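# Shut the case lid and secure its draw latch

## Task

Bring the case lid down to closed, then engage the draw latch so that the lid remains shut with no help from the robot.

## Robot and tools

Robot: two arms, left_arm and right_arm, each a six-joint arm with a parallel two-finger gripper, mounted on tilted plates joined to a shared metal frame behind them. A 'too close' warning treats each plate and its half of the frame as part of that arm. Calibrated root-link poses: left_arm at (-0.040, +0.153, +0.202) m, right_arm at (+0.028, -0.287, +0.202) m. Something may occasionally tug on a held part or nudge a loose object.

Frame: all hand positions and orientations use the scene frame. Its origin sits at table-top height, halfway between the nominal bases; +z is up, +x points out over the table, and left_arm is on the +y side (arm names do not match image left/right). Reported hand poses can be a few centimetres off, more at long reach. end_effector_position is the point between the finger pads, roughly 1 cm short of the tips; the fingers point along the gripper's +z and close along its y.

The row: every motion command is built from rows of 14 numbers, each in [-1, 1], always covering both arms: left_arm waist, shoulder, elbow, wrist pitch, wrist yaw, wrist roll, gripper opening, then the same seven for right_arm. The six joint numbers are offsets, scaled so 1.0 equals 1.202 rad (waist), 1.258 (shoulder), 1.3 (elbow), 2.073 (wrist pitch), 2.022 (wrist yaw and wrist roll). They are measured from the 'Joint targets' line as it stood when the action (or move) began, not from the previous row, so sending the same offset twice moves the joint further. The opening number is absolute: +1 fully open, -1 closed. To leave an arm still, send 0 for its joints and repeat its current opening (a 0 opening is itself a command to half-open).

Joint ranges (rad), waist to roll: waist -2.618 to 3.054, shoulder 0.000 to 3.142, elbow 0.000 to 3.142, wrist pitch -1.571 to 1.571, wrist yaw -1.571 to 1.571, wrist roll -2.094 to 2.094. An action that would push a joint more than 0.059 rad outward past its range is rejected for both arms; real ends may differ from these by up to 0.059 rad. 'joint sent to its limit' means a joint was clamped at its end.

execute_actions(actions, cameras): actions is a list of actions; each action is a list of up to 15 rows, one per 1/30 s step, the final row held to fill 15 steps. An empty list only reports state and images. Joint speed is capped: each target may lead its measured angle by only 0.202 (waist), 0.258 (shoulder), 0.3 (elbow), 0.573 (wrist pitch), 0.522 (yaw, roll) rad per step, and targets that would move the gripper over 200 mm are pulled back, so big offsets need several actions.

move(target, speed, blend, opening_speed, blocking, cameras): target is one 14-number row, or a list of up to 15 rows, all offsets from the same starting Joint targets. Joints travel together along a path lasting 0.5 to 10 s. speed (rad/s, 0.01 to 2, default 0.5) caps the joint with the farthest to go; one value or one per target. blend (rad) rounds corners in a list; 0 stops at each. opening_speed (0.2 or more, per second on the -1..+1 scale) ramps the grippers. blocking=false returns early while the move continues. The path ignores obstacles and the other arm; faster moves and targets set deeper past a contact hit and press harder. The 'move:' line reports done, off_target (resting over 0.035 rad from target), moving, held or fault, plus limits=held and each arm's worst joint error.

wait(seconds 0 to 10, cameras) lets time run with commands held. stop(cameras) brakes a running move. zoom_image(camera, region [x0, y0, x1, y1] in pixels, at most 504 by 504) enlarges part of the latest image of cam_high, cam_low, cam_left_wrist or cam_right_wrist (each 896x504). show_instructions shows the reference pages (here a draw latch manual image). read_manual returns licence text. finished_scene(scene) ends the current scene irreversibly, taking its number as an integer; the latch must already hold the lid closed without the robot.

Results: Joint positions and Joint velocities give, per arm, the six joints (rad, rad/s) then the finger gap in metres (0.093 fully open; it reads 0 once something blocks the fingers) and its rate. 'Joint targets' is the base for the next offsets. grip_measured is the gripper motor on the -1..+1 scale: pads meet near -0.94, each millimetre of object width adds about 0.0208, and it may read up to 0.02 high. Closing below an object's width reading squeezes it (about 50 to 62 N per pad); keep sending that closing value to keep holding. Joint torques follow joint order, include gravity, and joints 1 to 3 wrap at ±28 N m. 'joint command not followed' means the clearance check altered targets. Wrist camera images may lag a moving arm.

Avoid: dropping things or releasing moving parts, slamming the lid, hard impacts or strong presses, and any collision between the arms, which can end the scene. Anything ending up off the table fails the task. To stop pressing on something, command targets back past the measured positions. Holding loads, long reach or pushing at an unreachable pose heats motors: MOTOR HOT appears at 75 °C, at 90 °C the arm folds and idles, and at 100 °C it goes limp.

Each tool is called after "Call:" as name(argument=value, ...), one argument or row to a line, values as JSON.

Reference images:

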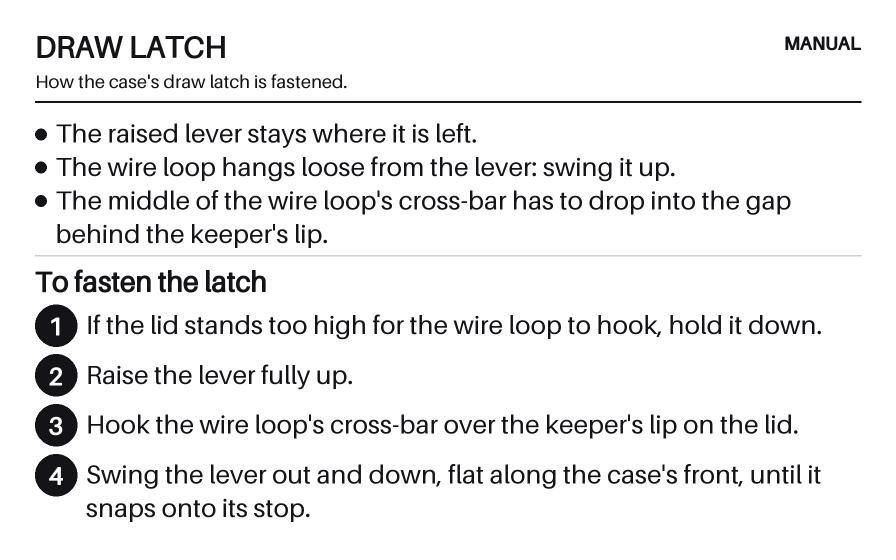

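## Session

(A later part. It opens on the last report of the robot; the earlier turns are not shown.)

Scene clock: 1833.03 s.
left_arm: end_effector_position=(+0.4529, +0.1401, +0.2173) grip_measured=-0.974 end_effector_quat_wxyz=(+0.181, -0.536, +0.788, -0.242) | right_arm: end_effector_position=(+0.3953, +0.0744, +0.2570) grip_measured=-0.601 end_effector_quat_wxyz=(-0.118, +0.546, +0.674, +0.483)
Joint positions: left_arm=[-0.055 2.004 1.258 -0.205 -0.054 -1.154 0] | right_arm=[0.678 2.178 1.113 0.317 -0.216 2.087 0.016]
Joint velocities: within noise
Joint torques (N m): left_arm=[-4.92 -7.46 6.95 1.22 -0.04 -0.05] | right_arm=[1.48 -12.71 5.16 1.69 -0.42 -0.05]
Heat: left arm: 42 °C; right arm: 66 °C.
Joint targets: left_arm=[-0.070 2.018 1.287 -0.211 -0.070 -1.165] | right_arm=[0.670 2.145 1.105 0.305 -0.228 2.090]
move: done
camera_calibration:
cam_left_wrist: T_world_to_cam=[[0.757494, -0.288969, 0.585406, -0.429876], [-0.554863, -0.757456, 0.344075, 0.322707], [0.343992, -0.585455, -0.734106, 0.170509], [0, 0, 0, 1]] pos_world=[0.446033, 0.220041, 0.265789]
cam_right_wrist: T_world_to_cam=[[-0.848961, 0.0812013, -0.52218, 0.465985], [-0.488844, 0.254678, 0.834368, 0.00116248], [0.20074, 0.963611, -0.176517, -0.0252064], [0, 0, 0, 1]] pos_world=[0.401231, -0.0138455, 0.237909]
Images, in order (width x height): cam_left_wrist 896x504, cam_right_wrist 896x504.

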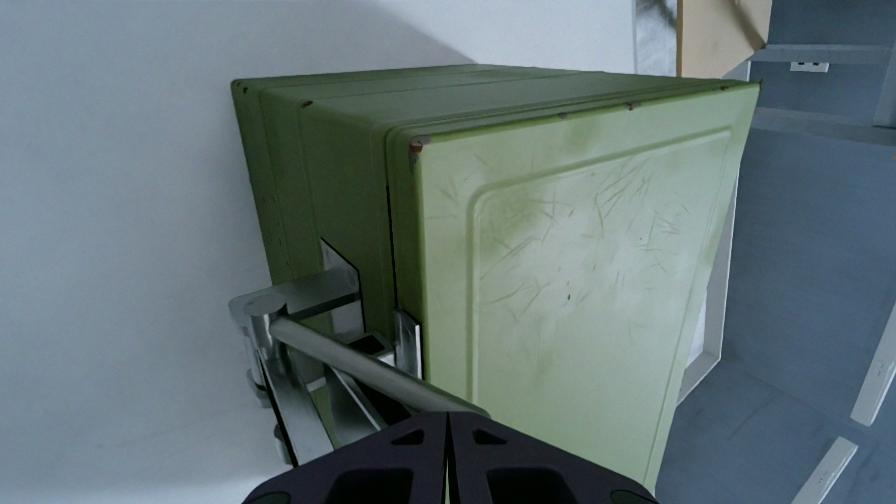

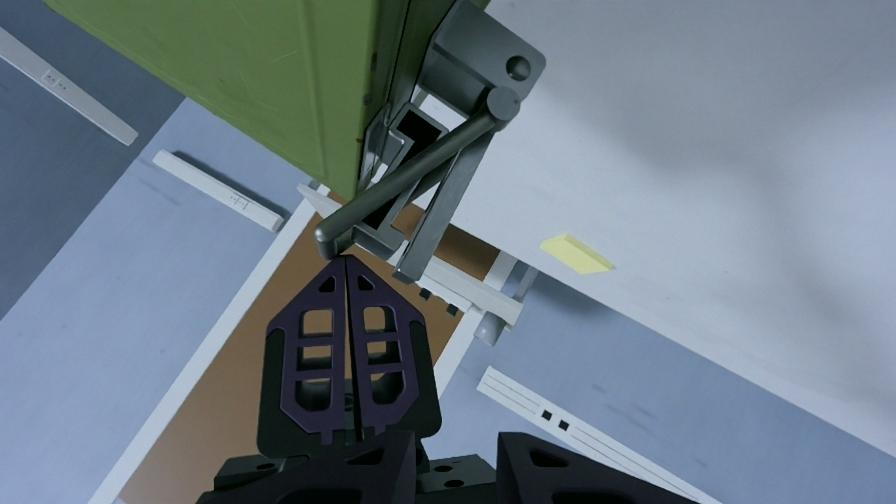

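Call:
move(
  target=[0,-0.12,0,0,0,0,-0.98, 0,0,0,0,0,0,-0.6],
  speed=0.3,
  cameras=["cam_left_wrist","cam_right_wrist"],
)

Scene clock: 1840.83 s.
left_arm: end_effector_position=(+0.4608, +0.1524, +0.2649) grip_measured=-0.974 end_effector_quat_wxyz=(+0.221, -0.534, +0.771, -0.267) | right_arm: end_effector_position=(+0.3953, +0.0744, +0.2570) grip_measured=-0.601 end_effector_quat_wxyz=(-0.118, +0.546, +0.674, +0.483)
Joint positions: left_arm=[-0.055 1.902 1.264 -0.214 -0.055 -1.154 0] | right_arm=[0.678 2.178 1.113 0.317 -0.216 2.087 0.016]
Joint velocities: within noise
Joint torques (N m): left_arm=[-4.79 -11.6 6.82 1.44 -0.04 -0.05] | right_arm=[1.52 -12.97 5.3 1.69 -0.37 -0.06]
Heat: left arm: 43 °C; right arm: 66 °C.
Joint targets: left_arm=[-0.070 1.867 1.287 -0.211 -0.070 -1.165] | right_arm=[0.670 2.145 1.105 0.305 -0.228 2.090]
move: done
camera_calibration:
cam_left_wrist: T_world_to_cam=[[0.705189, -0.267477, 0.656632, -0.458254], [-0.565709, -0.770542, 0.293664, 0.340366], [0.427414, -0.578551, -0.694691, 0.159905], [0, 0, 0, 1]] pos_world=[0.447358, 0.232207, 0.312036]
cam_right_wrist: T_world_to_cam=[[-0.848961, 0.0812013, -0.52218, 0.465985], [-0.488844, 0.254678, 0.834368, 0.00116248], [0.20074, 0.963611, -0.176517, -0.0252064], [0, 0, 0, 1]] pos_world=[0.401231, -0.0138455, 0.237909]
Images, in order (width x height): cam_left_wrist 896x504, cam_right_wrist 896x504.

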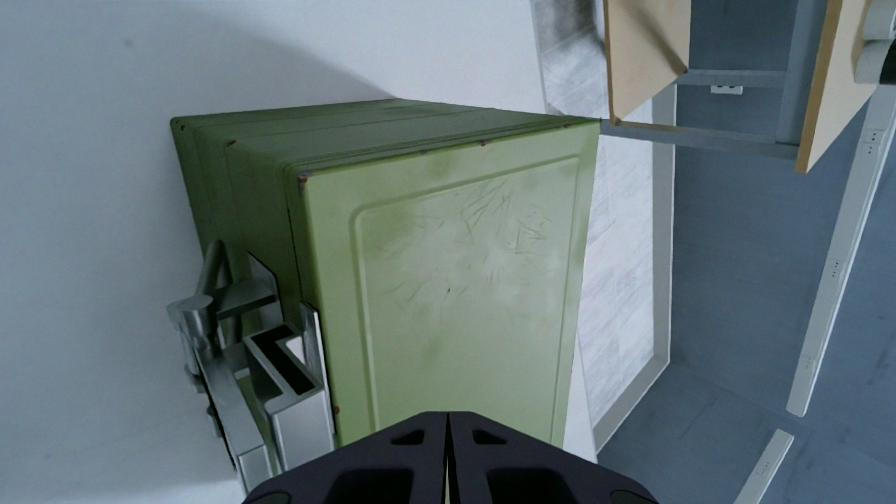

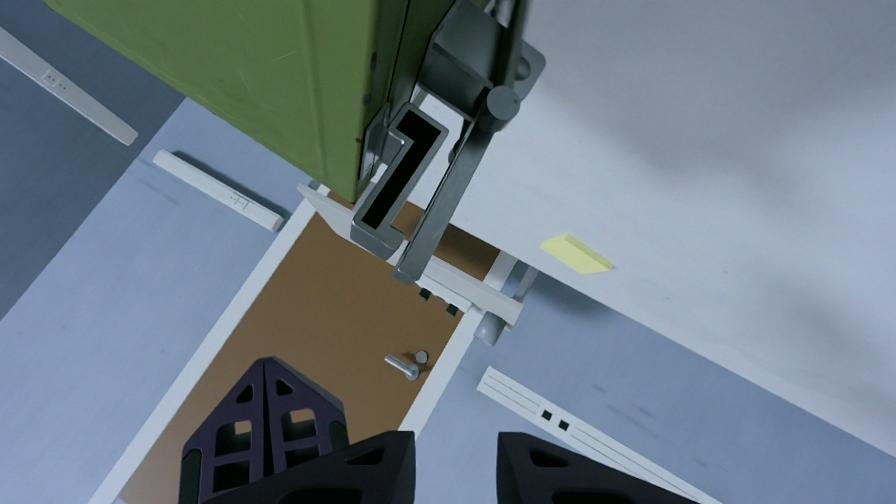

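Call:
move(
  target=[0.1531,-0.3275,-0.3338,-0.0709,0.0564,0.0074,-0.98, 0.0715,0.2027,-0.1069,0.234,0.0846,-0.5786,-0.45],
  speed=0.8,
  cameras=["cam_right_wrist"],
)

Scene clock: 1868.73 s.
left_arm: end_effector_position=(+0.3277, +0.2026, +0.2544) grip_measured=-0.974 end_effector_quat_wxyz=(+0.154, -0.589, +0.756, -0.242) | right_arm: end_effector_position=(+0.3724, +0.0887, +0.1919) grip_measured=-0.451 end_effector_quat_wxyz=(+0.236, +0.091, +0.848, +0.466)
Joint positions: left_arm=[0.104 1.487 0.858 -0.352 0.028 -1.154 0] | right_arm=[0.748 2.389 0.971 0.773 -0.069 0.929 0.024]
Joint velocities: within noise
Joint torques (N m): left_arm=[-1.03 -7.97 4.22 1.15 0.37 0.11] | right_arm=[2.8 -9.14 4.21 2.12 -0.14 -0.17]
Heat: left arm: 53 °C; right arm: 66 °C.
Joint targets: left_arm=[0.113 1.455 0.853 -0.358 0.044 -1.150] | right_arm=[0.756 2.400 0.966 0.790 -0.057 0.920]
move: done
camera_calibration:
cam_right_wrist: T_world_to_cam=[[0.0633826, -0.534188, -0.842986, 0.187818], [-0.99377, 0.0438114, -0.102482, 0.427165], [0.0916773, 0.844229, -0.528083, 0.0728337], [0, 0, 0, 1]] pos_world=[0.405922, 0.0201271, 0.240567]
Images, in order (width x height): cam_right_wrist 896x504.

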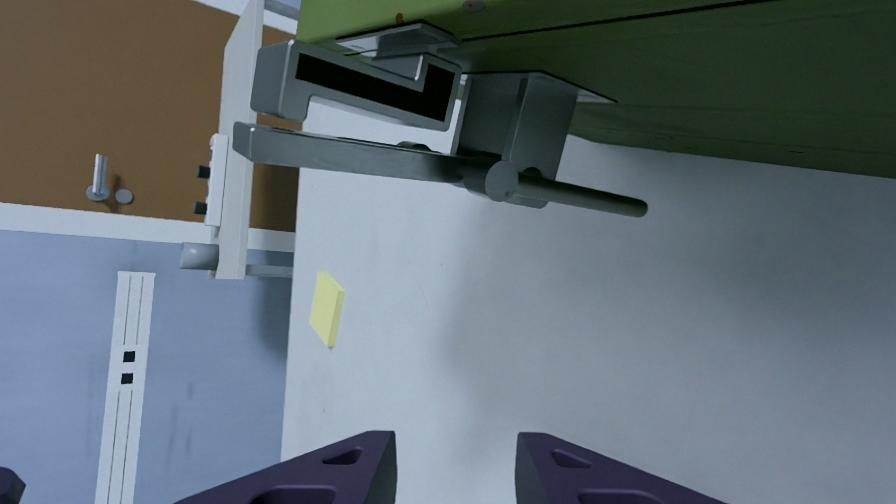

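Call:
move(
  target=[
    [0,0,0,0,0,0,-0.98, -0.0682,0.2321,0.0446,0.1582,0.0089,-0.5786,-0.45],
    [0,0,0,0,0,0,-0.98, -0.0666,0.3124,0.1946,0.111,0.0074,-0.5786,-0.45],
  ],
  speed=0.7,
  blend=0.03,
  cameras=["cam_right_wrist"],
)

Scene clock: 1878.47 s.
left_arm: end_effector_position=(+0.3277, +0.2026, +0.2544) grip_measured=-0.974 end_effector_quat_wxyz=(+0.154, -0.589, +0.756, -0.242) | right_arm: end_effector_position=(+0.4163, +0.1033, +0.1126) grip_measured=-0.451 end_effector_quat_wxyz=(+0.500, -0.347, +0.754, +0.245)
Joint positions: left_arm=[0.104 1.487 0.858 -0.352 0.028 -1.154 0] | right_arm=[0.682 2.779 1.204 1.034 -0.052 -0.241 0.024]
Joint velocities: within noise
Joint torques (N m): left_arm=[-1.03 -8.01 4.21 1.14 0.37 0.11] | right_arm=[1.84 -10.07 4.81 1.89 -0.14 -0.11]
Heat: left arm: 52 °C; right arm: 62 °C.
Joint targets: left_arm=[0.113 1.455 0.853 -0.358 0.044 -1.150] | right_arm=[0.676 2.793 1.219 1.020 -0.042 -0.250]
move: done
camera_calibration:
cam_right_wrist: T_world_to_cam=[[0.775543, -0.630144, -0.0380984, -0.251176], [-0.474425, -0.541953, -0.693691, 0.372889], [0.416478, 0.556062, -0.719264, -0.0693702], [0, 0, 0, 1]] pos_world=[0.400597, 0.0823859, 0.199205]
Images, in order (width x height): cam_right_wrist 896x504.

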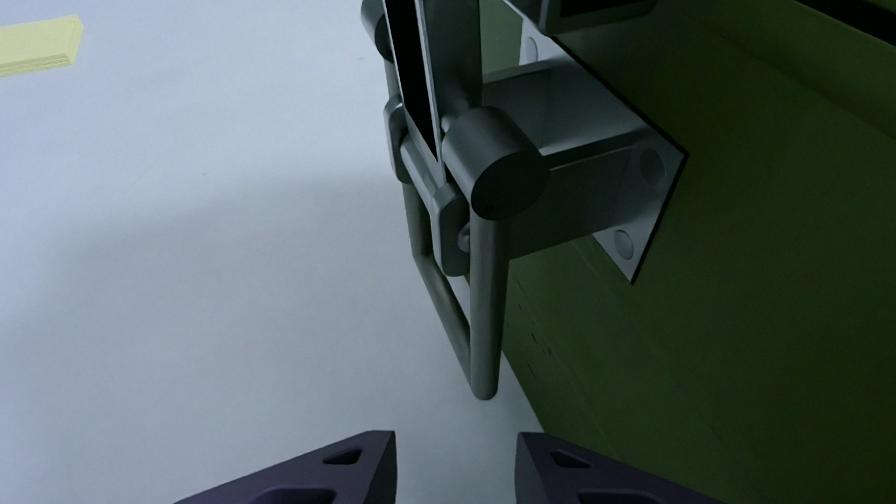

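Call:
move(
  target=[0,0,0,0,0,0,-0.98, 0.0008,0.0477,0.0969,-0.0333,-0.001,0,-0.45],
  speed=0.35,
  cameras=["cam_right_wrist"],
)

Call:
move(
  target=[0,0,0,0,0,0,-0.98, 0,0,0,0,0,0,-0.96],
  opening_speed=0.6,
  cameras=["cam_left_wrist","cam_right_wrist"],
)

Scene clock: 1894.93 s.
left_arm: end_effector_position=(+0.3277, +0.2026, +0.2544) grip_measured=-0.974 end_effector_quat_wxyz=(+0.154, -0.589, +0.756, -0.242) | right_arm: end_effector_position=(+0.4306, +0.1190, +0.1037) grip_measured=-0.451 end_effector_quat_wxyz=(+0.498, -0.348, +0.755, +0.245)
Joint positions: left_arm=[0.104 1.487 0.858 -0.352 0.028 -1.154 0] | right_arm=[0.682 2.838 1.326 0.965 -0.052 -0.242 0.024]
Joint velocities: within noise
Joint torques (N m): left_arm=[-1.01 -8.05 4.22 1.15 0.37 0.1] | right_arm=[1.94 -10.66 5.59 1.91 -0.16 -0.12]
Heat: left arm: 50 °C; right arm: 60 °C.
Joint targets: left_arm=[0.113 1.455 0.853 -0.358 0.044 -1.150] | right_arm=[0.677 2.853 1.344 0.951 -0.044 -0.250]
move: done
camera_calibration:
cam_right_wrist: T_world_to_cam=[[0.776288, -0.629196, -0.0386011, -0.253123], [-0.476327, -0.545369, -0.689699, 0.382833], [0.412904, 0.553792, -0.723067, -0.0882115], [0, 0, 0, 1]] pos_world=[0.415273, 0.0983721, 0.190486]
Images, in order (width x height): cam_right_wrist 896x504.

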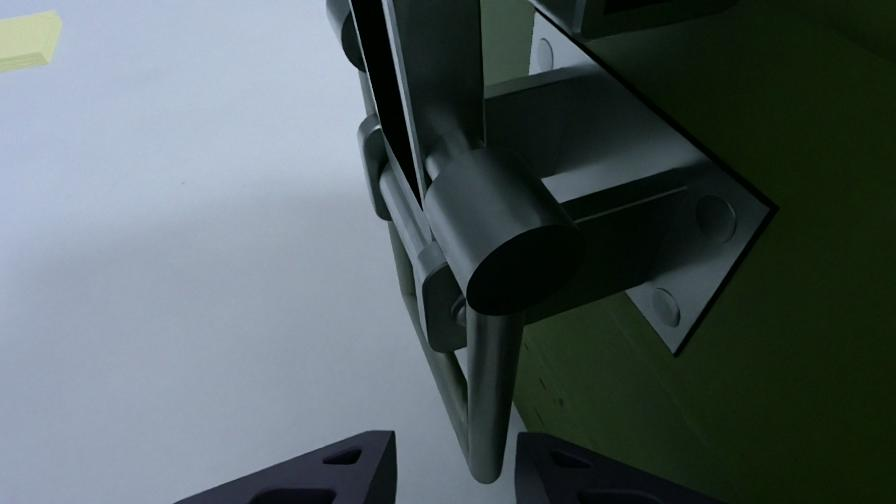

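Scene clock: 1896.00 s.
left_arm: end_effector_position=(+0.3277, +0.2026, +0.2544) grip_measured=-0.974 end_effector_quat_wxyz=(+0.154, -0.589, +0.756, -0.242) | right_arm: end_effector_position=(+0.4335, +0.1176, +0.1038) grip_measured=-0.942 end_effector_quat_wxyz=(+0.499, -0.346, +0.757, +0.241)
Joint positions: left_arm=[0.104 1.487 0.858 -0.352 0.028 -1.154 0] | right_arm=[0.679 2.838 1.331 0.961 -0.046 -0.242 0]
Joint velocities: within noise
Joint torques (N m): left_arm=[-1.01 -8.03 4.19 1.14 0.36 0.11] | right_arm=[2.32 -10.74 5.11 1.98 -0.29 -0.1]
Heat: left arm: 50 °C; right arm: 60 °C.
Joint targets: left_arm=[0.113 1.455 0.853 -0.358 0.044 -1.150] | right_arm=[0.677 2.853 1.345 0.952 -0.044 -0.250]
move: done
camera_calibration:
cam_left_wrist: T_world_to_cam=[[0.813656, -0.170262, 0.555855, -0.373661], [-0.452256, -0.786163, 0.421203, 0.240325], [0.365278, -0.594103, -0.716668, 0.267711], [0, 0, 0, 1]] pos_world=[0.314932, 0.284363, 0.298335]
cam_right_wrist: T_world_to_cam=[[0.770422, -0.636496, -0.0363714, -0.253038], [-0.480778, -0.542579, -0.688811, 0.385023], [0.418691, 0.548162, -0.724028, -0.0903567], [0, 0, 0, 1]] pos_world=[0.417888, 0.097378, 0.190584]
Images, in order (width x height): cam_left_wrist 896x504, cam_right_wrist 896x504.

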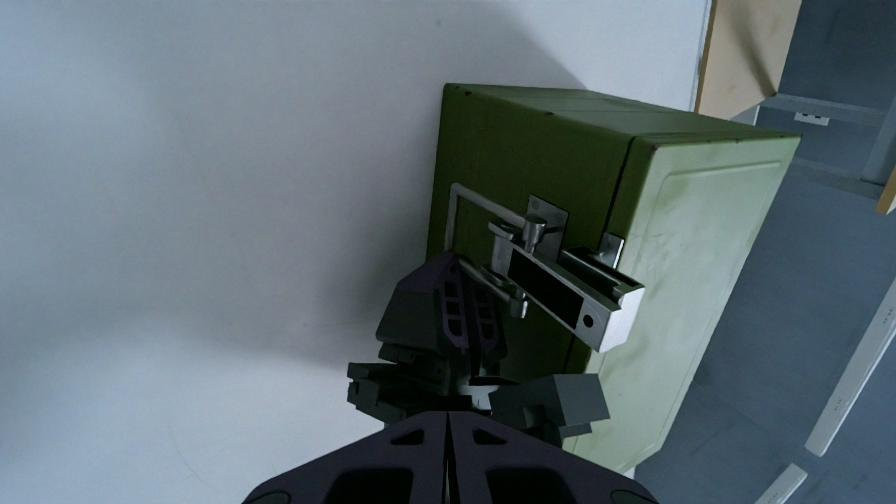

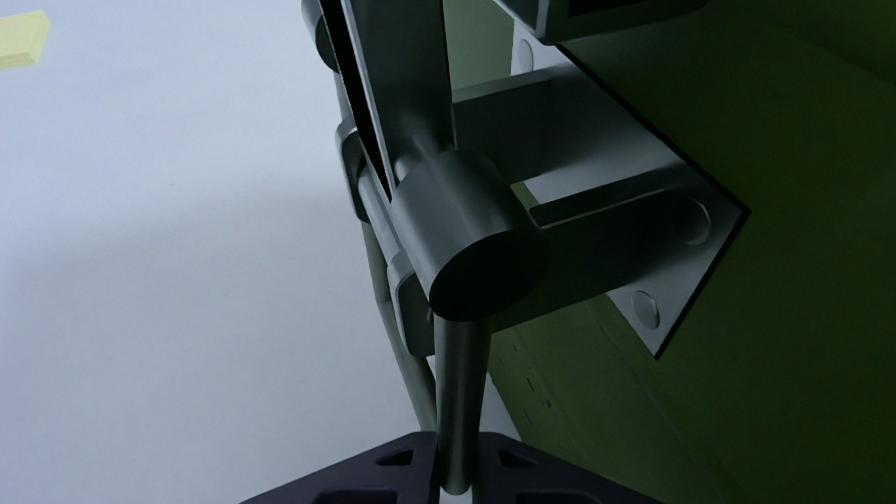

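Call:
move(
  target=[
    [0,0,0,0,0,0,-0.98, 0.0632,-0.0580,-0.0746,0.0314,0.0366,0.2621,-0.96],
    [0,0,0,0,0,0,-0.98, 0.1169,-0.1240,-0.1323,0.0256,0.0640,0.5025,-0.96],
    [0,0,0,0,0,0,-0.98, 0.1456,-0.2083,-0.1677,-0.0075,0.0781,0.7438,-0.96],
    [0,0,0,0,0,0,-0.98, 0.1456,-0.2703,-0.1746,-0.0405,0.0781,0.9407,-0.96],
  ],
  speed=0.4,
  blend=0.04,
  cameras=["cam_right_wrist"],
)

Call:
execute_actions(
  actions=[],
  cameras=[],
)

Scene clock: 1909.60 s.
left_arm: end_effector_position=(+0.3277, +0.2026, +0.2544) grip_measured=-0.974 end_effector_quat_wxyz=(+0.154, -0.589, +0.756, -0.242) | right_arm: end_effector_position=(+0.3766, +0.1334, +0.1842) grip_measured=-0.943 end_effector_quat_wxyz=(+0.121, +0.371, +0.750, +0.534)
Joint positions: left_arm=[0.104 1.487 0.858 -0.352 0.028 -1.154 0] | right_arm=[0.846 2.55 1.117 0.869 0.091 1.628 0]
Joint velocities: within noise
Joint torques (N m): left_arm=[-1.03 -8.01 4.21 1.15 0.37 0.11] | right_arm=[2.54 -14.46 4.57 2 0.06 0.2]
Heat: left arm: 50 °C; right arm: 60 °C.
Joint targets: left_arm=[0.113 1.455 0.853 -0.358 0.044 -1.150] | right_arm=[0.852 2.513 1.118 0.867 0.114 1.652]
move: off_target (right_arm); right_arm: the shoulder is farthest, 0.037 rad from its target
camera_calibration:
cam_right_wrist: T_world_to_cam=[[-0.425455, -0.135032, -0.894849, 0.345318], [-0.867728, 0.341647, 0.361006, 0.256033], [0.256975, 0.930077, -0.262526, -0.0919554], [0, 0, 0, 1]] pos_world=[0.392714, 0.0446815, 0.192437]
Images, in order (width x height): cam_right_wrist 896x504.

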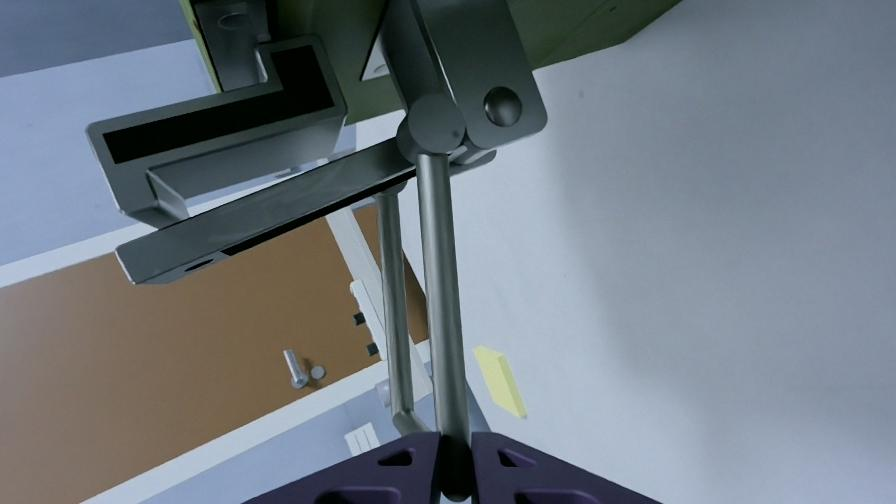

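Scene clock: 1909.60 s.
left_arm: end_effector_position=(+0.3277, +0.2026, +0.2544) grip_measured=-0.974 end_effector_quat_wxyz=(+0.154, -0.589, +0.756, -0.242) | right_arm: end_effector_position=(+0.3766, +0.1334, +0.1842) grip_measured=-0.943 end_effector_quat_wxyz=(+0.121, +0.371, +0.750, +0.534)
Joint positions: left_arm=[0.104 1.487 0.858 -0.352 0.028 -1.154 0] | right_arm=[0.846 2.55 1.117 0.869 0.091 1.628 0]
Joint velocities: within noise
Joint torques (N m): left_arm=[-1.03 -8.01 4.21 1.15 0.37 0.11] | right_arm=[2.54 -14.46 4.57 2 0.06 0.2]
Heat: left arm: 50 °C; right arm: 60 °C.
Joint targets: left_arm=[0.113 1.455 0.853 -0.358 0.044 -1.150] | right_arm=[0.852 2.513 1.118 0.867 0.114 1.652]
Tool commands: left_gripper/opening=-0.98 right_gripper/opening=-0.96
No camera images: "cameras" was empty.

Call:
move(
  target=[
    [0,0,0,0,0,0,-0.98, -0.0125,-0.0421,0.0077,-0.028,-0.0064,0.1721,-0.96],
    [0,0,0,0,0,0,-0.98, -0.0836,-0.1081,0.1115,-0.1915,-0.1004,0.2166,-0.96],
    [-0.079,0.2401,0.0408,0.1409,-0.0317,-0.0074,-0.98, -0.1248,-0.0954,0.1846,-0.261,-0.1553,0.2166,-0.96],
  ],
  speed=0.4,
  blend=0.03,
  cameras=["cam_left_wrist","cam_right_wrist"],
)

Scene clock: 1923.57 s.
left_arm: end_effector_position=(+0.3695, +0.1692, +0.2055) grip_measured=-0.974 end_effector_quat_wxyz=(+0.168, -0.564, +0.771, -0.245) | right_arm: end_effector_position=(+0.4065, +0.1252, +0.2191) grip_measured=-0.943 end_effector_quat_wxyz=(-0.126, +0.533, +0.690, +0.474)
Joint positions: left_arm=[0.03 1.748 0.877 -0.091 -0.004 -1.154 0] | right_arm=[0.716 2.412 1.325 0.316 -0.216 2.083 0]
Joint velocities: within noise
Joint torques (N m): left_arm=[-3.75 -5.72 6.49 1.49 -0.01 -0.05] | right_arm=[1.16 -13.3 8.39 1.87 -0.13 0.02]
Heat: left arm: 49 °C; right arm: 60 °C.
Joint targets: left_arm=[0.018 1.757 0.906 -0.066 -0.020 -1.165] | right_arm=[0.702 2.393 1.358 0.326 -0.200 2.090]
move: done
camera_calibration:
cam_left_wrist: T_world_to_cam=[[0.78608, -0.224991, 0.575723, -0.370821], [-0.504051, -0.77244, 0.386353, 0.277595], [0.357786, -0.593898, -0.720607, 0.201108], [0, 0, 0, 1]] pos_world=[0.359463, 0.250432, 0.251161]
cam_right_wrist: T_world_to_cam=[[-0.853535, 0.0358308, -0.519802, 0.458623], [-0.496708, 0.245328, 0.832524, 0.0301089], [0.157352, 0.968778, -0.191598, -0.0628143], [0, 0, 0, 1]] pos_world=[0.41629, 0.0370337, 0.201292]
Images, in order (width x height): cam_left_wrist 896x504, cam_right_wrist 896x504.

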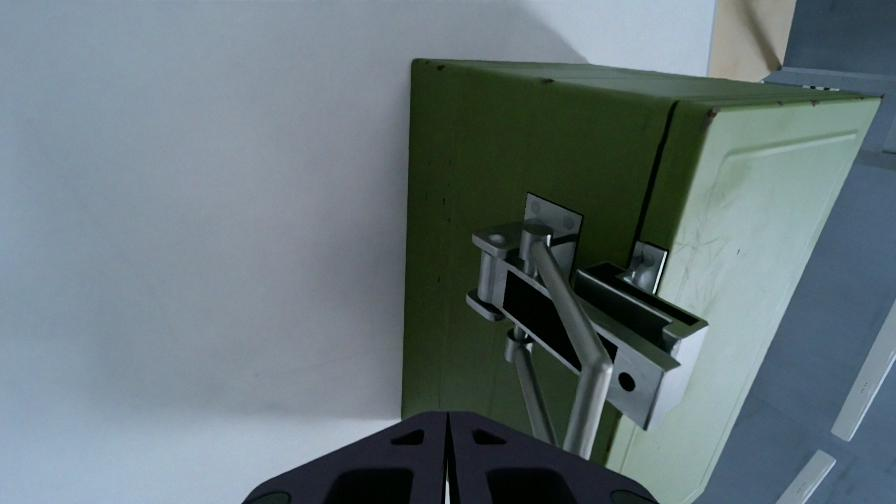

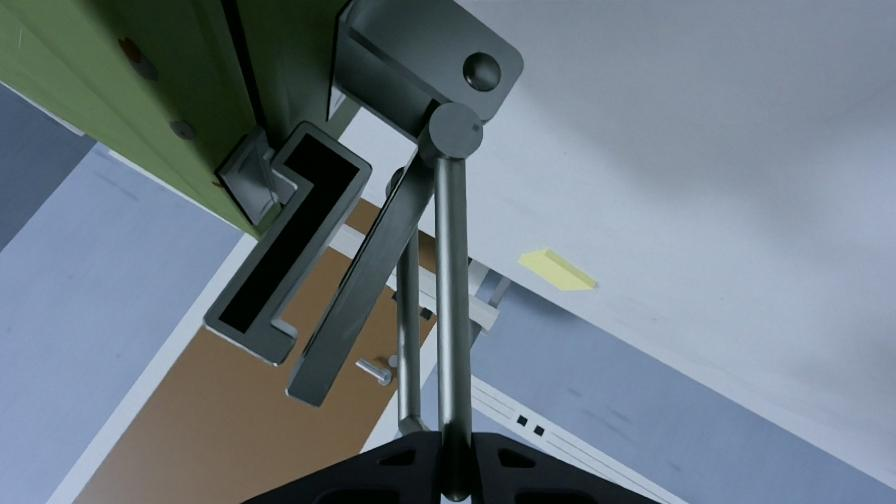

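Call:
move(
  target=[-0.0241,0.0840,0.0925,-0.0183,-0.0079,0,-0.98, 0,0,0,0,0,0,-0.96],
  speed=0.25,
  cameras=["cam_left_wrist","cam_right_wrist"],
)

Call:
zoom_image(
  camera="cam_left_wrist",
  region=[380, 330, 620, 504],
)

Scene clock: 1934.63 s.
left_arm: end_effector_position=(+0.3994, +0.1619, +0.2052) grip_measured=-0.974 end_effector_quat_wxyz=(+0.173, -0.556, +0.775, -0.244) | right_arm: end_effector_position=(+0.4074, +0.1250, +0.2196) grip_measured=-0.943 end_effector_quat_wxyz=(-0.127, +0.533, +0.689, +0.474)
Joint positions: left_arm=[0.005 1.847 0.997 -0.105 -0.022 -1.154 0] | right_arm=[0.714 2.412 1.327 0.315 -0.219 2.085 0]
Joint velocities: within noise
Joint torques (N m): left_arm=[-4.42 -6 6.57 1.28 0 -0.05] | right_arm=[1.25 -13.26 8.31 1.91 -0.12 0.01]
Heat: left arm: 46 °C; right arm: 62 °C.
Joint targets: left_arm=[-0.010 1.863 1.026 -0.104 -0.036 -1.165] | right_arm=[0.702 2.393 1.358 0.326 -0.200 2.090]
move: done
camera_calibration:
cam_left_wrist: T_world_to_cam=[[0.77741, -0.243751, 0.579844, -0.390188], [-0.518112, -0.770854, 0.370599, 0.295733], [0.356641, -0.588531, -0.72556, 0.186425], [0, 0, 0, 1]] pos_world=[0.390072, 0.242575, 0.251912]
cam_right_wrist: T_world_to_cam=[[-0.854499, 0.0376705, -0.518086, 0.459411], [-0.494947, 0.243689, 0.834053, 0.0293226], [0.157671, 0.969122, -0.189587, -0.063268], [0, 0, 0, 1]] pos_world=[0.417055, 0.0368625, 0.201563]
Images, in order (width x height): cam_left_wrist 896x504, cam_right_wrist 896x504.

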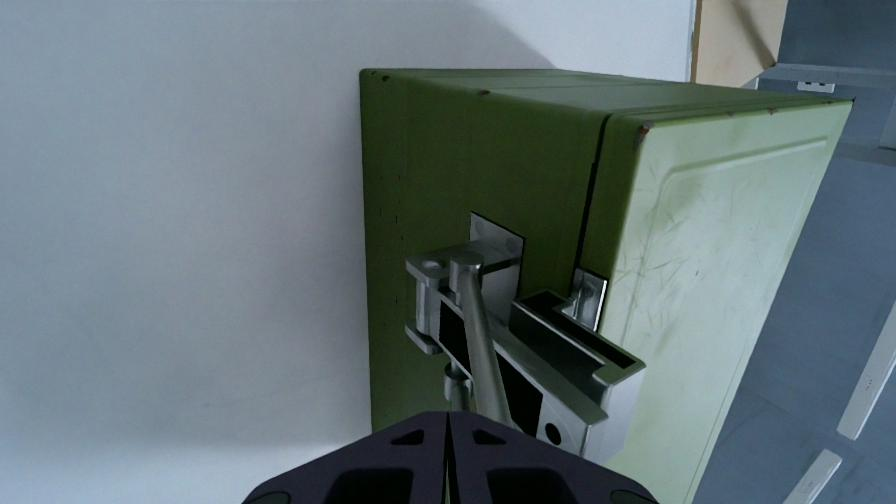

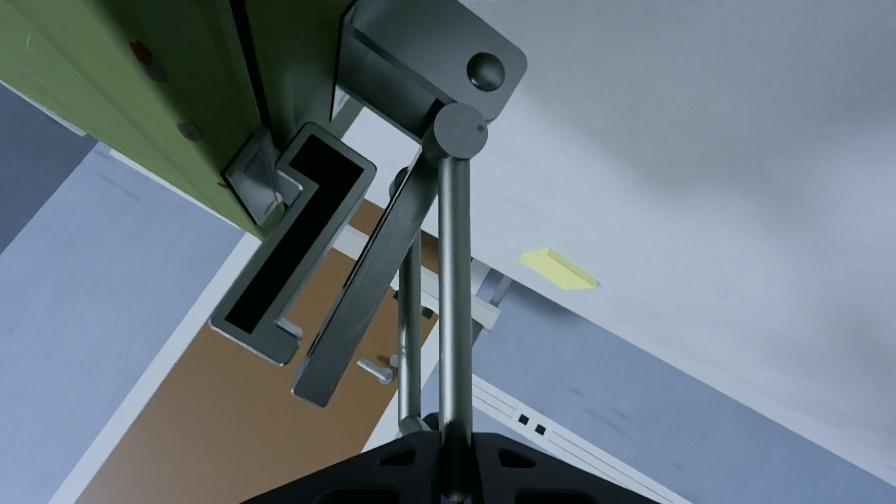

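Scaled by 2.100 from the camera's 896x504 image, which has a finer 1280x720 frame.

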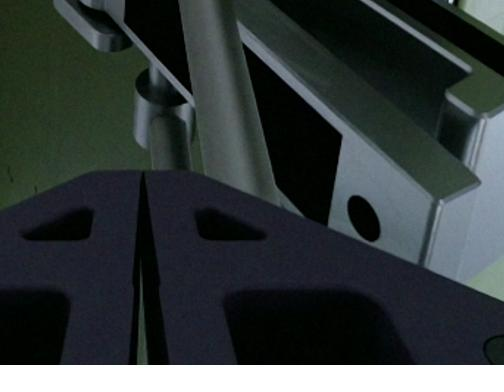

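Call:
move(
  target=[0,0,0,0,0,0,-0.98, 0,0,0,0,0,0,-0.65],
  opening_speed=0.4,
  cameras=["cam_left_wrist","cam_right_wrist"],
)

Call:
move(
  target=[0,0,0,0,0,0,-0.98, -0.0266,-0.1884,-0.18,-0.014,-0.0143,0,-0.6],
  speed=0.3,
  cameras=["cam_left_wrist","cam_right_wrist"],
)

Scene clock: 1942.53 s.
left_arm: end_effector_position=(+0.3994, +0.1619, +0.2052) grip_measured=-0.974 end_effector_quat_wxyz=(+0.173, -0.556, +0.776, -0.244) | right_arm: end_effector_position=(+0.4100, +0.1246, +0.2208) grip_measured=-0.651 end_effector_quat_wxyz=(-0.125, +0.534, +0.687, +0.476)
Joint positions: left_arm=[0.005 1.847 0.998 -0.106 -0.022 -1.154 0] | right_arm=[0.712 2.412 1.332 0.315 -0.216 2.085 0.014]
Joint velocities: within noise
Joint torques (N m): left_arm=[-4.42 -5.96 6.54 1.29 0 -0.06] | right_arm=[1.68 -13.26 7.94 1.92 -0.14 0.01]
Heat: left arm: 44 °C; right arm: 63 °C.
Joint targets: left_arm=[-0.010 1.863 1.026 -0.104 -0.036 -1.165] | right_arm=[0.702 2.393 1.358 0.327 -0.200 2.090]
move: done
camera_calibration:
cam_left_wrist: T_world_to_cam=[[0.777681, -0.243855, 0.579437, -0.390169], [-0.517876, -0.771026, 0.370573, 0.29571], [0.356394, -0.588264, -0.725898, 0.186605], [0, 0, 0, 1]] pos_world=[0.390063, 0.242628, 0.251952]
cam_right_wrist: T_world_to_cam=[[-0.852377, 0.0432854, -0.521133, 0.461435], [-0.496517, 0.245711, 0.832524, 0.0304267], [0.164084, 0.968376, -0.187947, -0.0658957], [0, 0, 0, 1]] pos_world=[0.419237, 0.0363622, 0.202753]
Images, in order (width x height): cam_left_wrist 896x504, cam_right_wrist 896x504.

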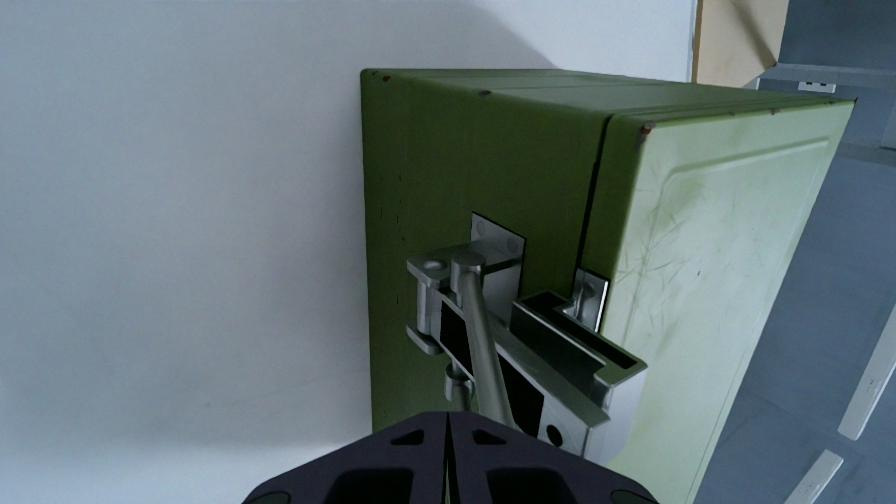

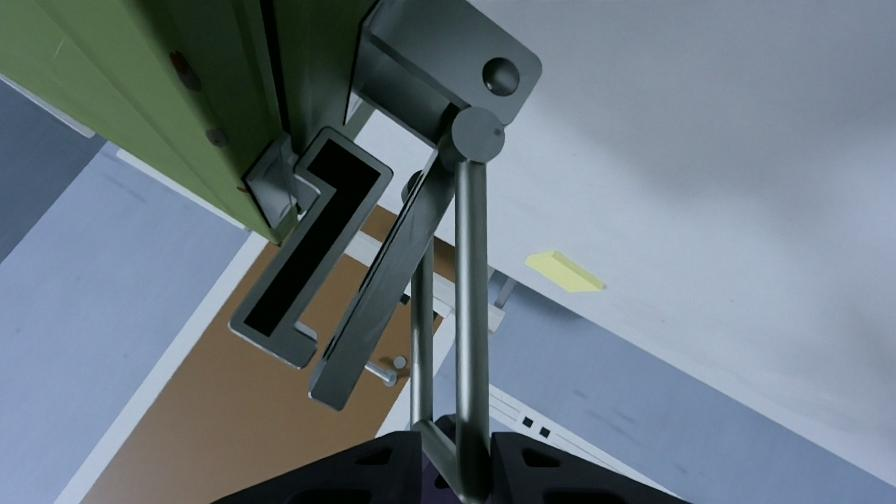

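Scene clock: 1943.70 s.
left_arm: end_effector_position=(+0.3994, +0.1620, +0.2052) grip_measured=-0.974 end_effector_quat_wxyz=(+0.174, -0.556, +0.776, -0.243) | right_arm: end_effector_position=(+0.3982, +0.0770, +0.2571) grip_measured=-0.601 end_effector_quat_wxyz=(-0.118, +0.545, +0.675, +0.483)
Joint positions: left_arm=[0.005 1.847 0.998 -0.106 -0.023 -1.154 0] | right_arm=[0.678 2.189 1.132 0.309 -0.216 2.085 0.016]
Joint velocities: within noise
Joint torques (N m): left_arm=[-4.45 -5.98 6.56 1.29 0.01 -0.05] | right_arm=[1.5 -13.18 5.18 1.7 -0.46 -0.01]
Heat: left arm: 44 °C; right arm: 63 °C.
Joint targets: left_arm=[-0.010 1.863 1.026 -0.104 -0.036 -1.165] | right_arm=[0.670 2.156 1.124 0.297 -0.229 2.090]
move: done
camera_calibration:
cam_left_wrist: T_world_to_cam=[[0.777761, -0.243886, 0.579316, -0.390146], [-0.517702, -0.771247, 0.370354, 0.295775], [0.356472, -0.58796, -0.726107, 0.186594], [0, 0, 0, 1]] pos_world=[0.390048, 0.242674, 0.251964]
cam_right_wrist: T_world_to_cam=[[-0.84812, 0.0797788, -0.523763, 0.46853], [-0.490629, 0.254812, 0.833279, 0.00276262], [0.199939, 0.963694, -0.17697, -0.0277908], [0, 0, 0, 1]] pos_world=[0.404282, -0.0113009, 0.238179]
Images, in order (width x height): cam_left_wrist 896x504, cam_right_wrist 896x504.

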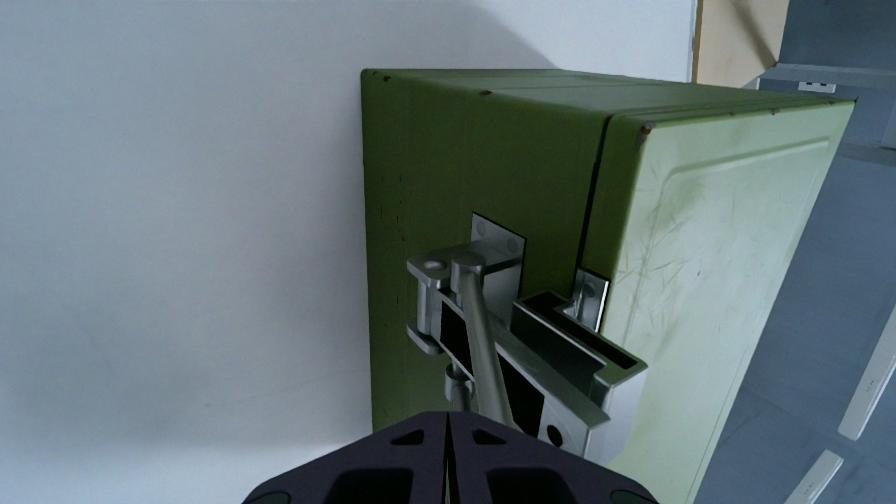

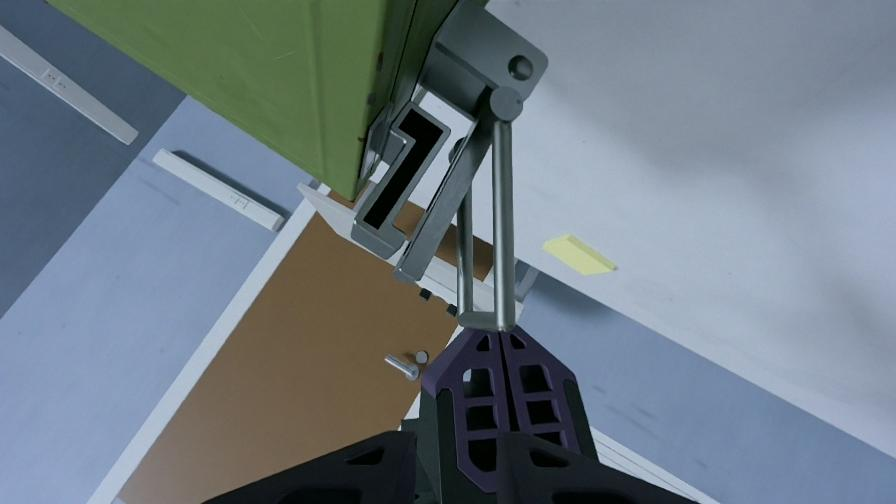

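Call:
move(
  target=[
    [-0.0133,0.0278,0.0454,-0.0125,-0.003,0,-0.98, 0,0,0,0,0,0,-0.6],
    [-0.0208,0.0413,0.0754,-0.0232,-0.0054,0,-0.98, 0,0,0,0,0,0,-0.6],
    [-0.0266,0.0533,0.1031,-0.0338,-0.0074,0,-0.98, 0,0,0,0,0,0,-0.6],
    [-0.0391,0.1041,0.1723,-0.0458,-0.0119,0,-0.98, 0,0,0,0,0,0,-0.6],
  ],
  speed=0.12,
  blend=0.01,
  cameras=["cam_left_wrist","cam_right_wrist"],
)

Scene clock: 1963.13 s.
left_arm: end_effector_position=(+0.4455, +0.1452, +0.2160) grip_measured=-0.974 end_effector_quat_wxyz=(+0.179, -0.540, +0.785, -0.244) | right_arm: end_effector_position=(+0.3981, +0.0771, +0.2572) grip_measured=-0.601 end_effector_quat_wxyz=(-0.118, +0.545, +0.675, +0.483)
Joint positions: left_arm=[-0.042 1.98 1.221 -0.193 -0.044 -1.154 0] | right_arm=[0.678 2.189 1.132 0.309 -0.217 2.085 0.016]
Joint velocities: within noise
Joint torques (N m): left_arm=[-4.88 -7.27 6.89 1.25 -0.02 -0.05] | right_arm=[1.66 -12.86 4.97 1.7 -0.41 0.02]
Heat: left arm: 42 °C; right arm: 66 °C.
Joint targets: left_arm=[-0.057 1.994 1.250 -0.199 -0.060 -1.165] | right_arm=[0.670 2.156 1.124 0.297 -0.229 2.090]
move: done
camera_calibration:
cam_left_wrist: T_world_to_cam=[[0.761484, -0.278877, 0.585123, -0.425248], [-0.548005, -0.75909, 0.351387, 0.318548], [0.346167, -0.588226, -0.730861, 0.173759], [0, 0, 0, 1]] pos_world=[0.438236, 0.225424, 0.263883]
cam_right_wrist: T_world_to_cam=[[-0.848269, 0.0794871, -0.523565, 0.468497], [-0.490622, 0.254163, 0.833481, 0.00265568], [0.199322, 0.963889, -0.176601, -0.027699], [0, 0, 0, 1]] pos_world=[0.404236, -0.0112157, 0.238184]
Images, in order (width x height): cam_left_wrist 896x504, cam_right_wrist 896x504.

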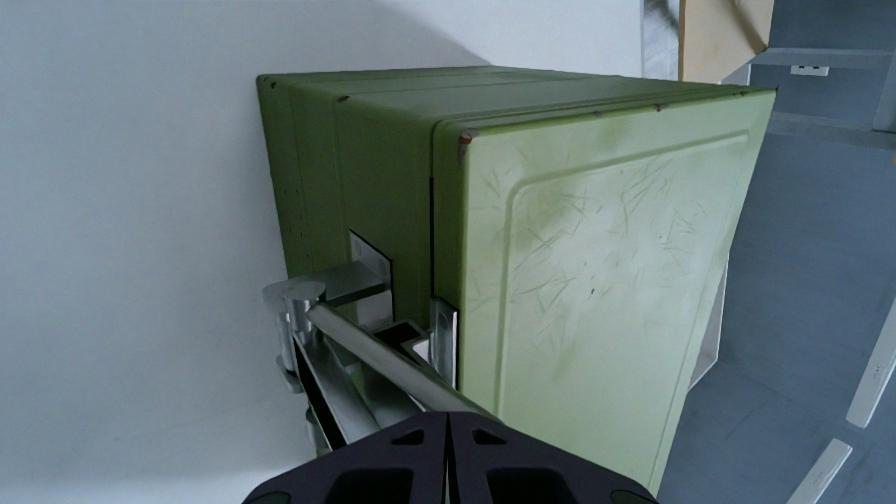

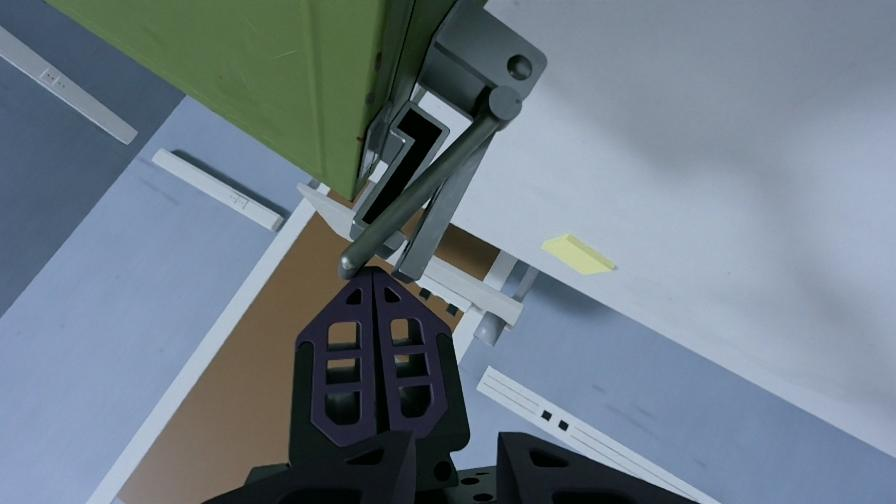

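Call:
move(
  target=[
    [-0.0058,0.0263,0.0362,-0.0068,-0.0019,0,-0.98, 0,0,0,0,0,0,-0.6],
    [-0.0108,0.0469,0.0654,-0.0121,-0.0034,0,-0.98, 0,0,0,0,0,0,-0.6],
  ],
  speed=0.12,
  blend=0.01,
  cameras=["cam_left_wrist","cam_right_wrist"],
)

Scene clock: 1969.93 s.
left_arm: end_effector_position=(+0.4629, +0.1391, +0.2164) grip_measured=-0.974 end_effector_quat_wxyz=(+0.181, -0.536, +0.788, -0.244) | right_arm: end_effector_position=(+0.3981, +0.0771, +0.2572) grip_measured=-0.601 end_effector_quat_wxyz=(-0.118, +0.545, +0.675, +0.483)
Joint positions: left_arm=[-0.055 2.038 1.306 -0.218 -0.051 -1.154 0] | right_arm=[0.678 2.189 1.132 0.309 -0.217 2.085 0.016]
Joint velocities: within noise
Joint torques (N m): left_arm=[-5.08 -7.69 6.98 1.25 -0.04 -0.05] | right_arm=[1.63 -12.86 5.07 1.7 -0.4 0]
Heat: left arm: 43 °C; right arm: 66 °C.
Joint targets: left_arm=[-0.070 2.053 1.335 -0.224 -0.067 -1.165] | right_arm=[0.670 2.156 1.124 0.297 -0.229 2.090]
move: done
camera_calibration:
cam_left_wrist: T_world_to_cam=[[0.756527, -0.288221, 0.587022, -0.437262], [-0.555887, -0.756239, 0.345097, 0.327874], [0.344464, -0.587394, -0.732334, 0.165462], [0, 0, 0, 1]] pos_world=[0.456066, 0.219115, 0.264708]
cam_right_wrist: T_world_to_cam=[[-0.848269, 0.0794871, -0.523565, 0.468497], [-0.490622, 0.254163, 0.833481, 0.00265568], [0.199322, 0.963889, -0.176601, -0.027699], [0, 0, 0, 1]] pos_world=[0.404236, -0.0112157, 0.238184]
Images, in order (width x height): cam_left_wrist 896x504, cam_right_wrist 896x504.

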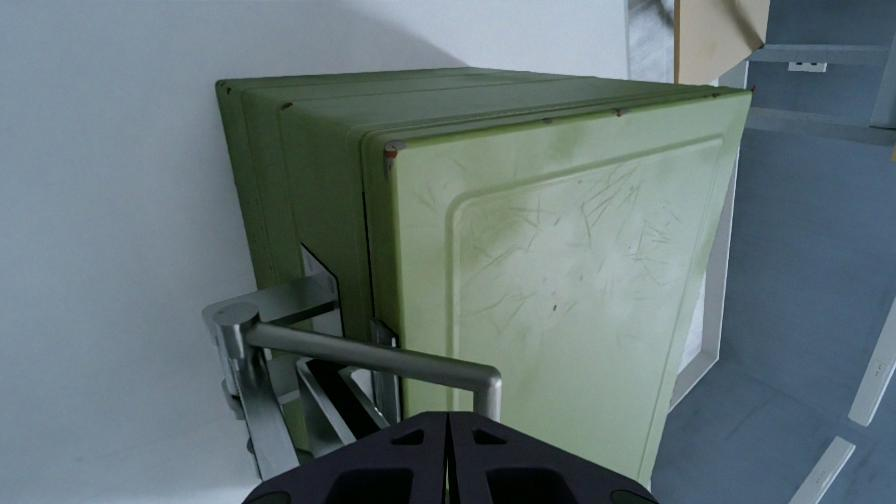

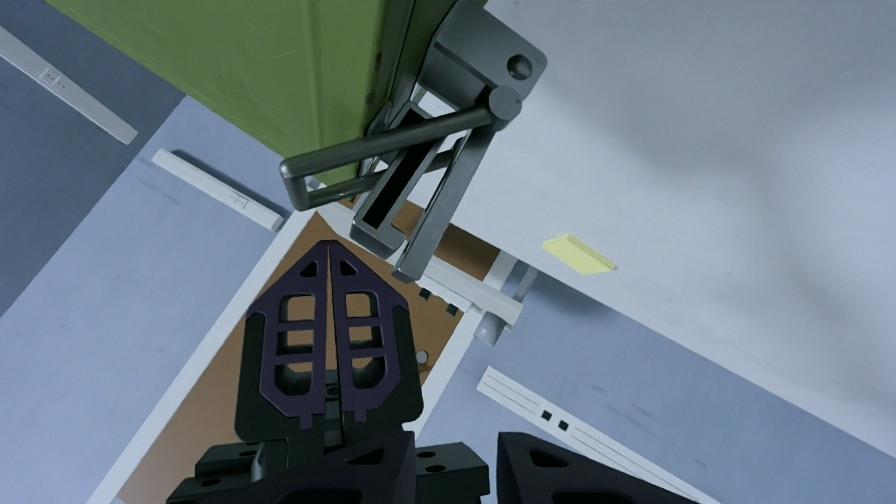

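Call:
move(
  target=[
    [0,-0.0596,0,0,0,0,-0.98, 0,0,0,0,0,0,-0.6],
    [0.0499,-0.3005,-0.3554,0.042,0.0183,0,-0.98, 0,0,0,0,0,0,-0.6],
    [0.0915,-0.2170,-0.5823,0.4288,0.1261,0.7789,-0.1, 0,0,0,0,0,0,-0.6],
  ],
  speed=0.5,
  blend=0.03,
  cameras=["cam_left_wrist","cam_right_wrist"],
)

Scene clock: 2040.23 s.
left_arm: end_effector_position=(+0.3864, +0.1450, +0.2284) grip_measured=-0.102 end_effector_quat_wxyz=(+0.495, +0.139, +0.854, -0.081) | right_arm: end_effector_position=(+0.3980, +0.0771, +0.2572) grip_measured=-0.601 end_effector_quat_wxyz=(-0.118, +0.545, +0.675, +0.483)
Joint positions: left_arm=[0.029 1.768 0.583 0.637 0.17 0.399 0.04] | right_arm=[0.678 2.189 1.132 0.309 -0.218 2.085 0.016]
Joint velocities: within noise
Joint torques (N m): left_arm=[-1.29 -4.9 3.06 2 0.51 0.14] | right_arm=[1.52 -13.04 5.07 1.66 -0.39 -0.03]
Heat: left arm: 43 °C; right arm: 68 °C.
Joint targets: left_arm=[0.040 1.780 0.578 0.665 0.188 0.410] | right_arm=[0.670 2.156 1.124 0.297 -0.229 2.090]
move: done
camera_calibration:
cam_left_wrist: T_world_to_cam=[[-0.317495, -0.947982, 0.0229541, 0.25477], [-0.790429, 0.251201, -0.558677, 0.43667], [0.523849, -0.195521, -0.829068, 0.100071], [0, 0, 0, 1]] pos_world=[0.373623, 0.151392, 0.321075]
cam_right_wrist: T_world_to_cam=[[-0.848344, 0.0793412, -0.523467, 0.468481], [-0.490618, 0.253838, 0.833583, 0.00260219], [0.199013, 0.963987, -0.176416, -0.0276531], [0, 0, 0, 1]] pos_world=[0.404213, -0.0111731, 0.238186]
Images, in order (width x height): cam_left_wrist 896x504, cam_right_wrist 896x504.

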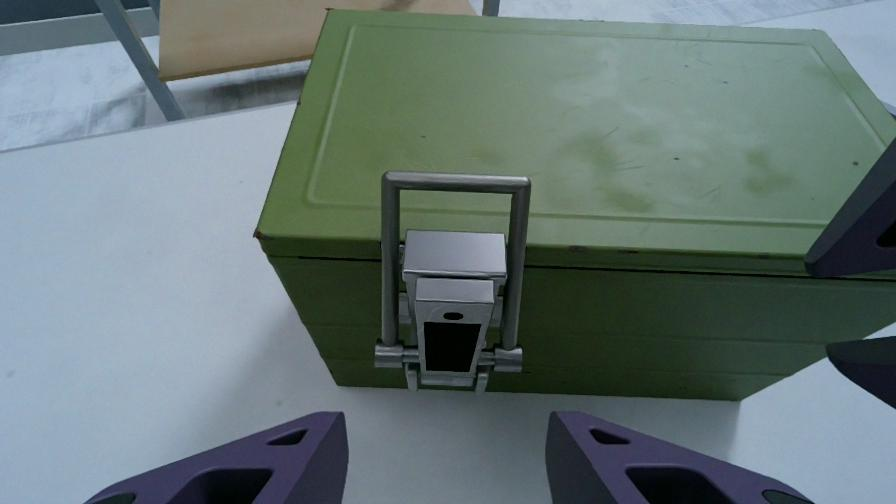

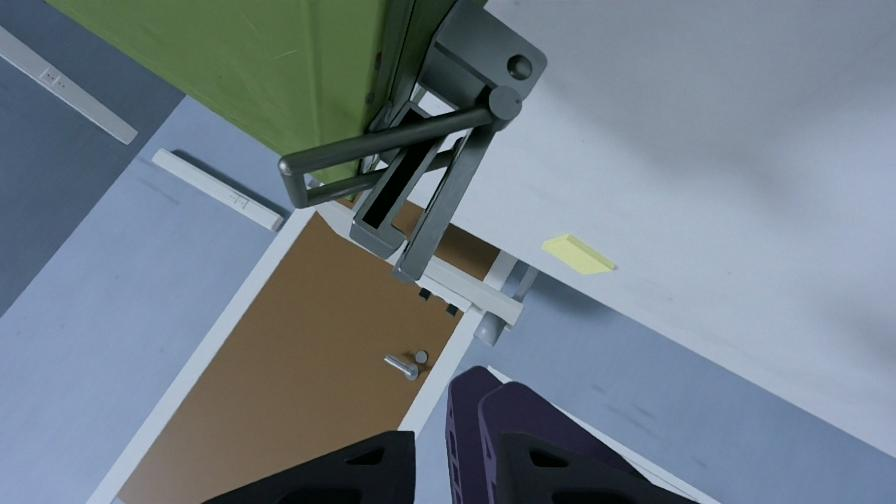

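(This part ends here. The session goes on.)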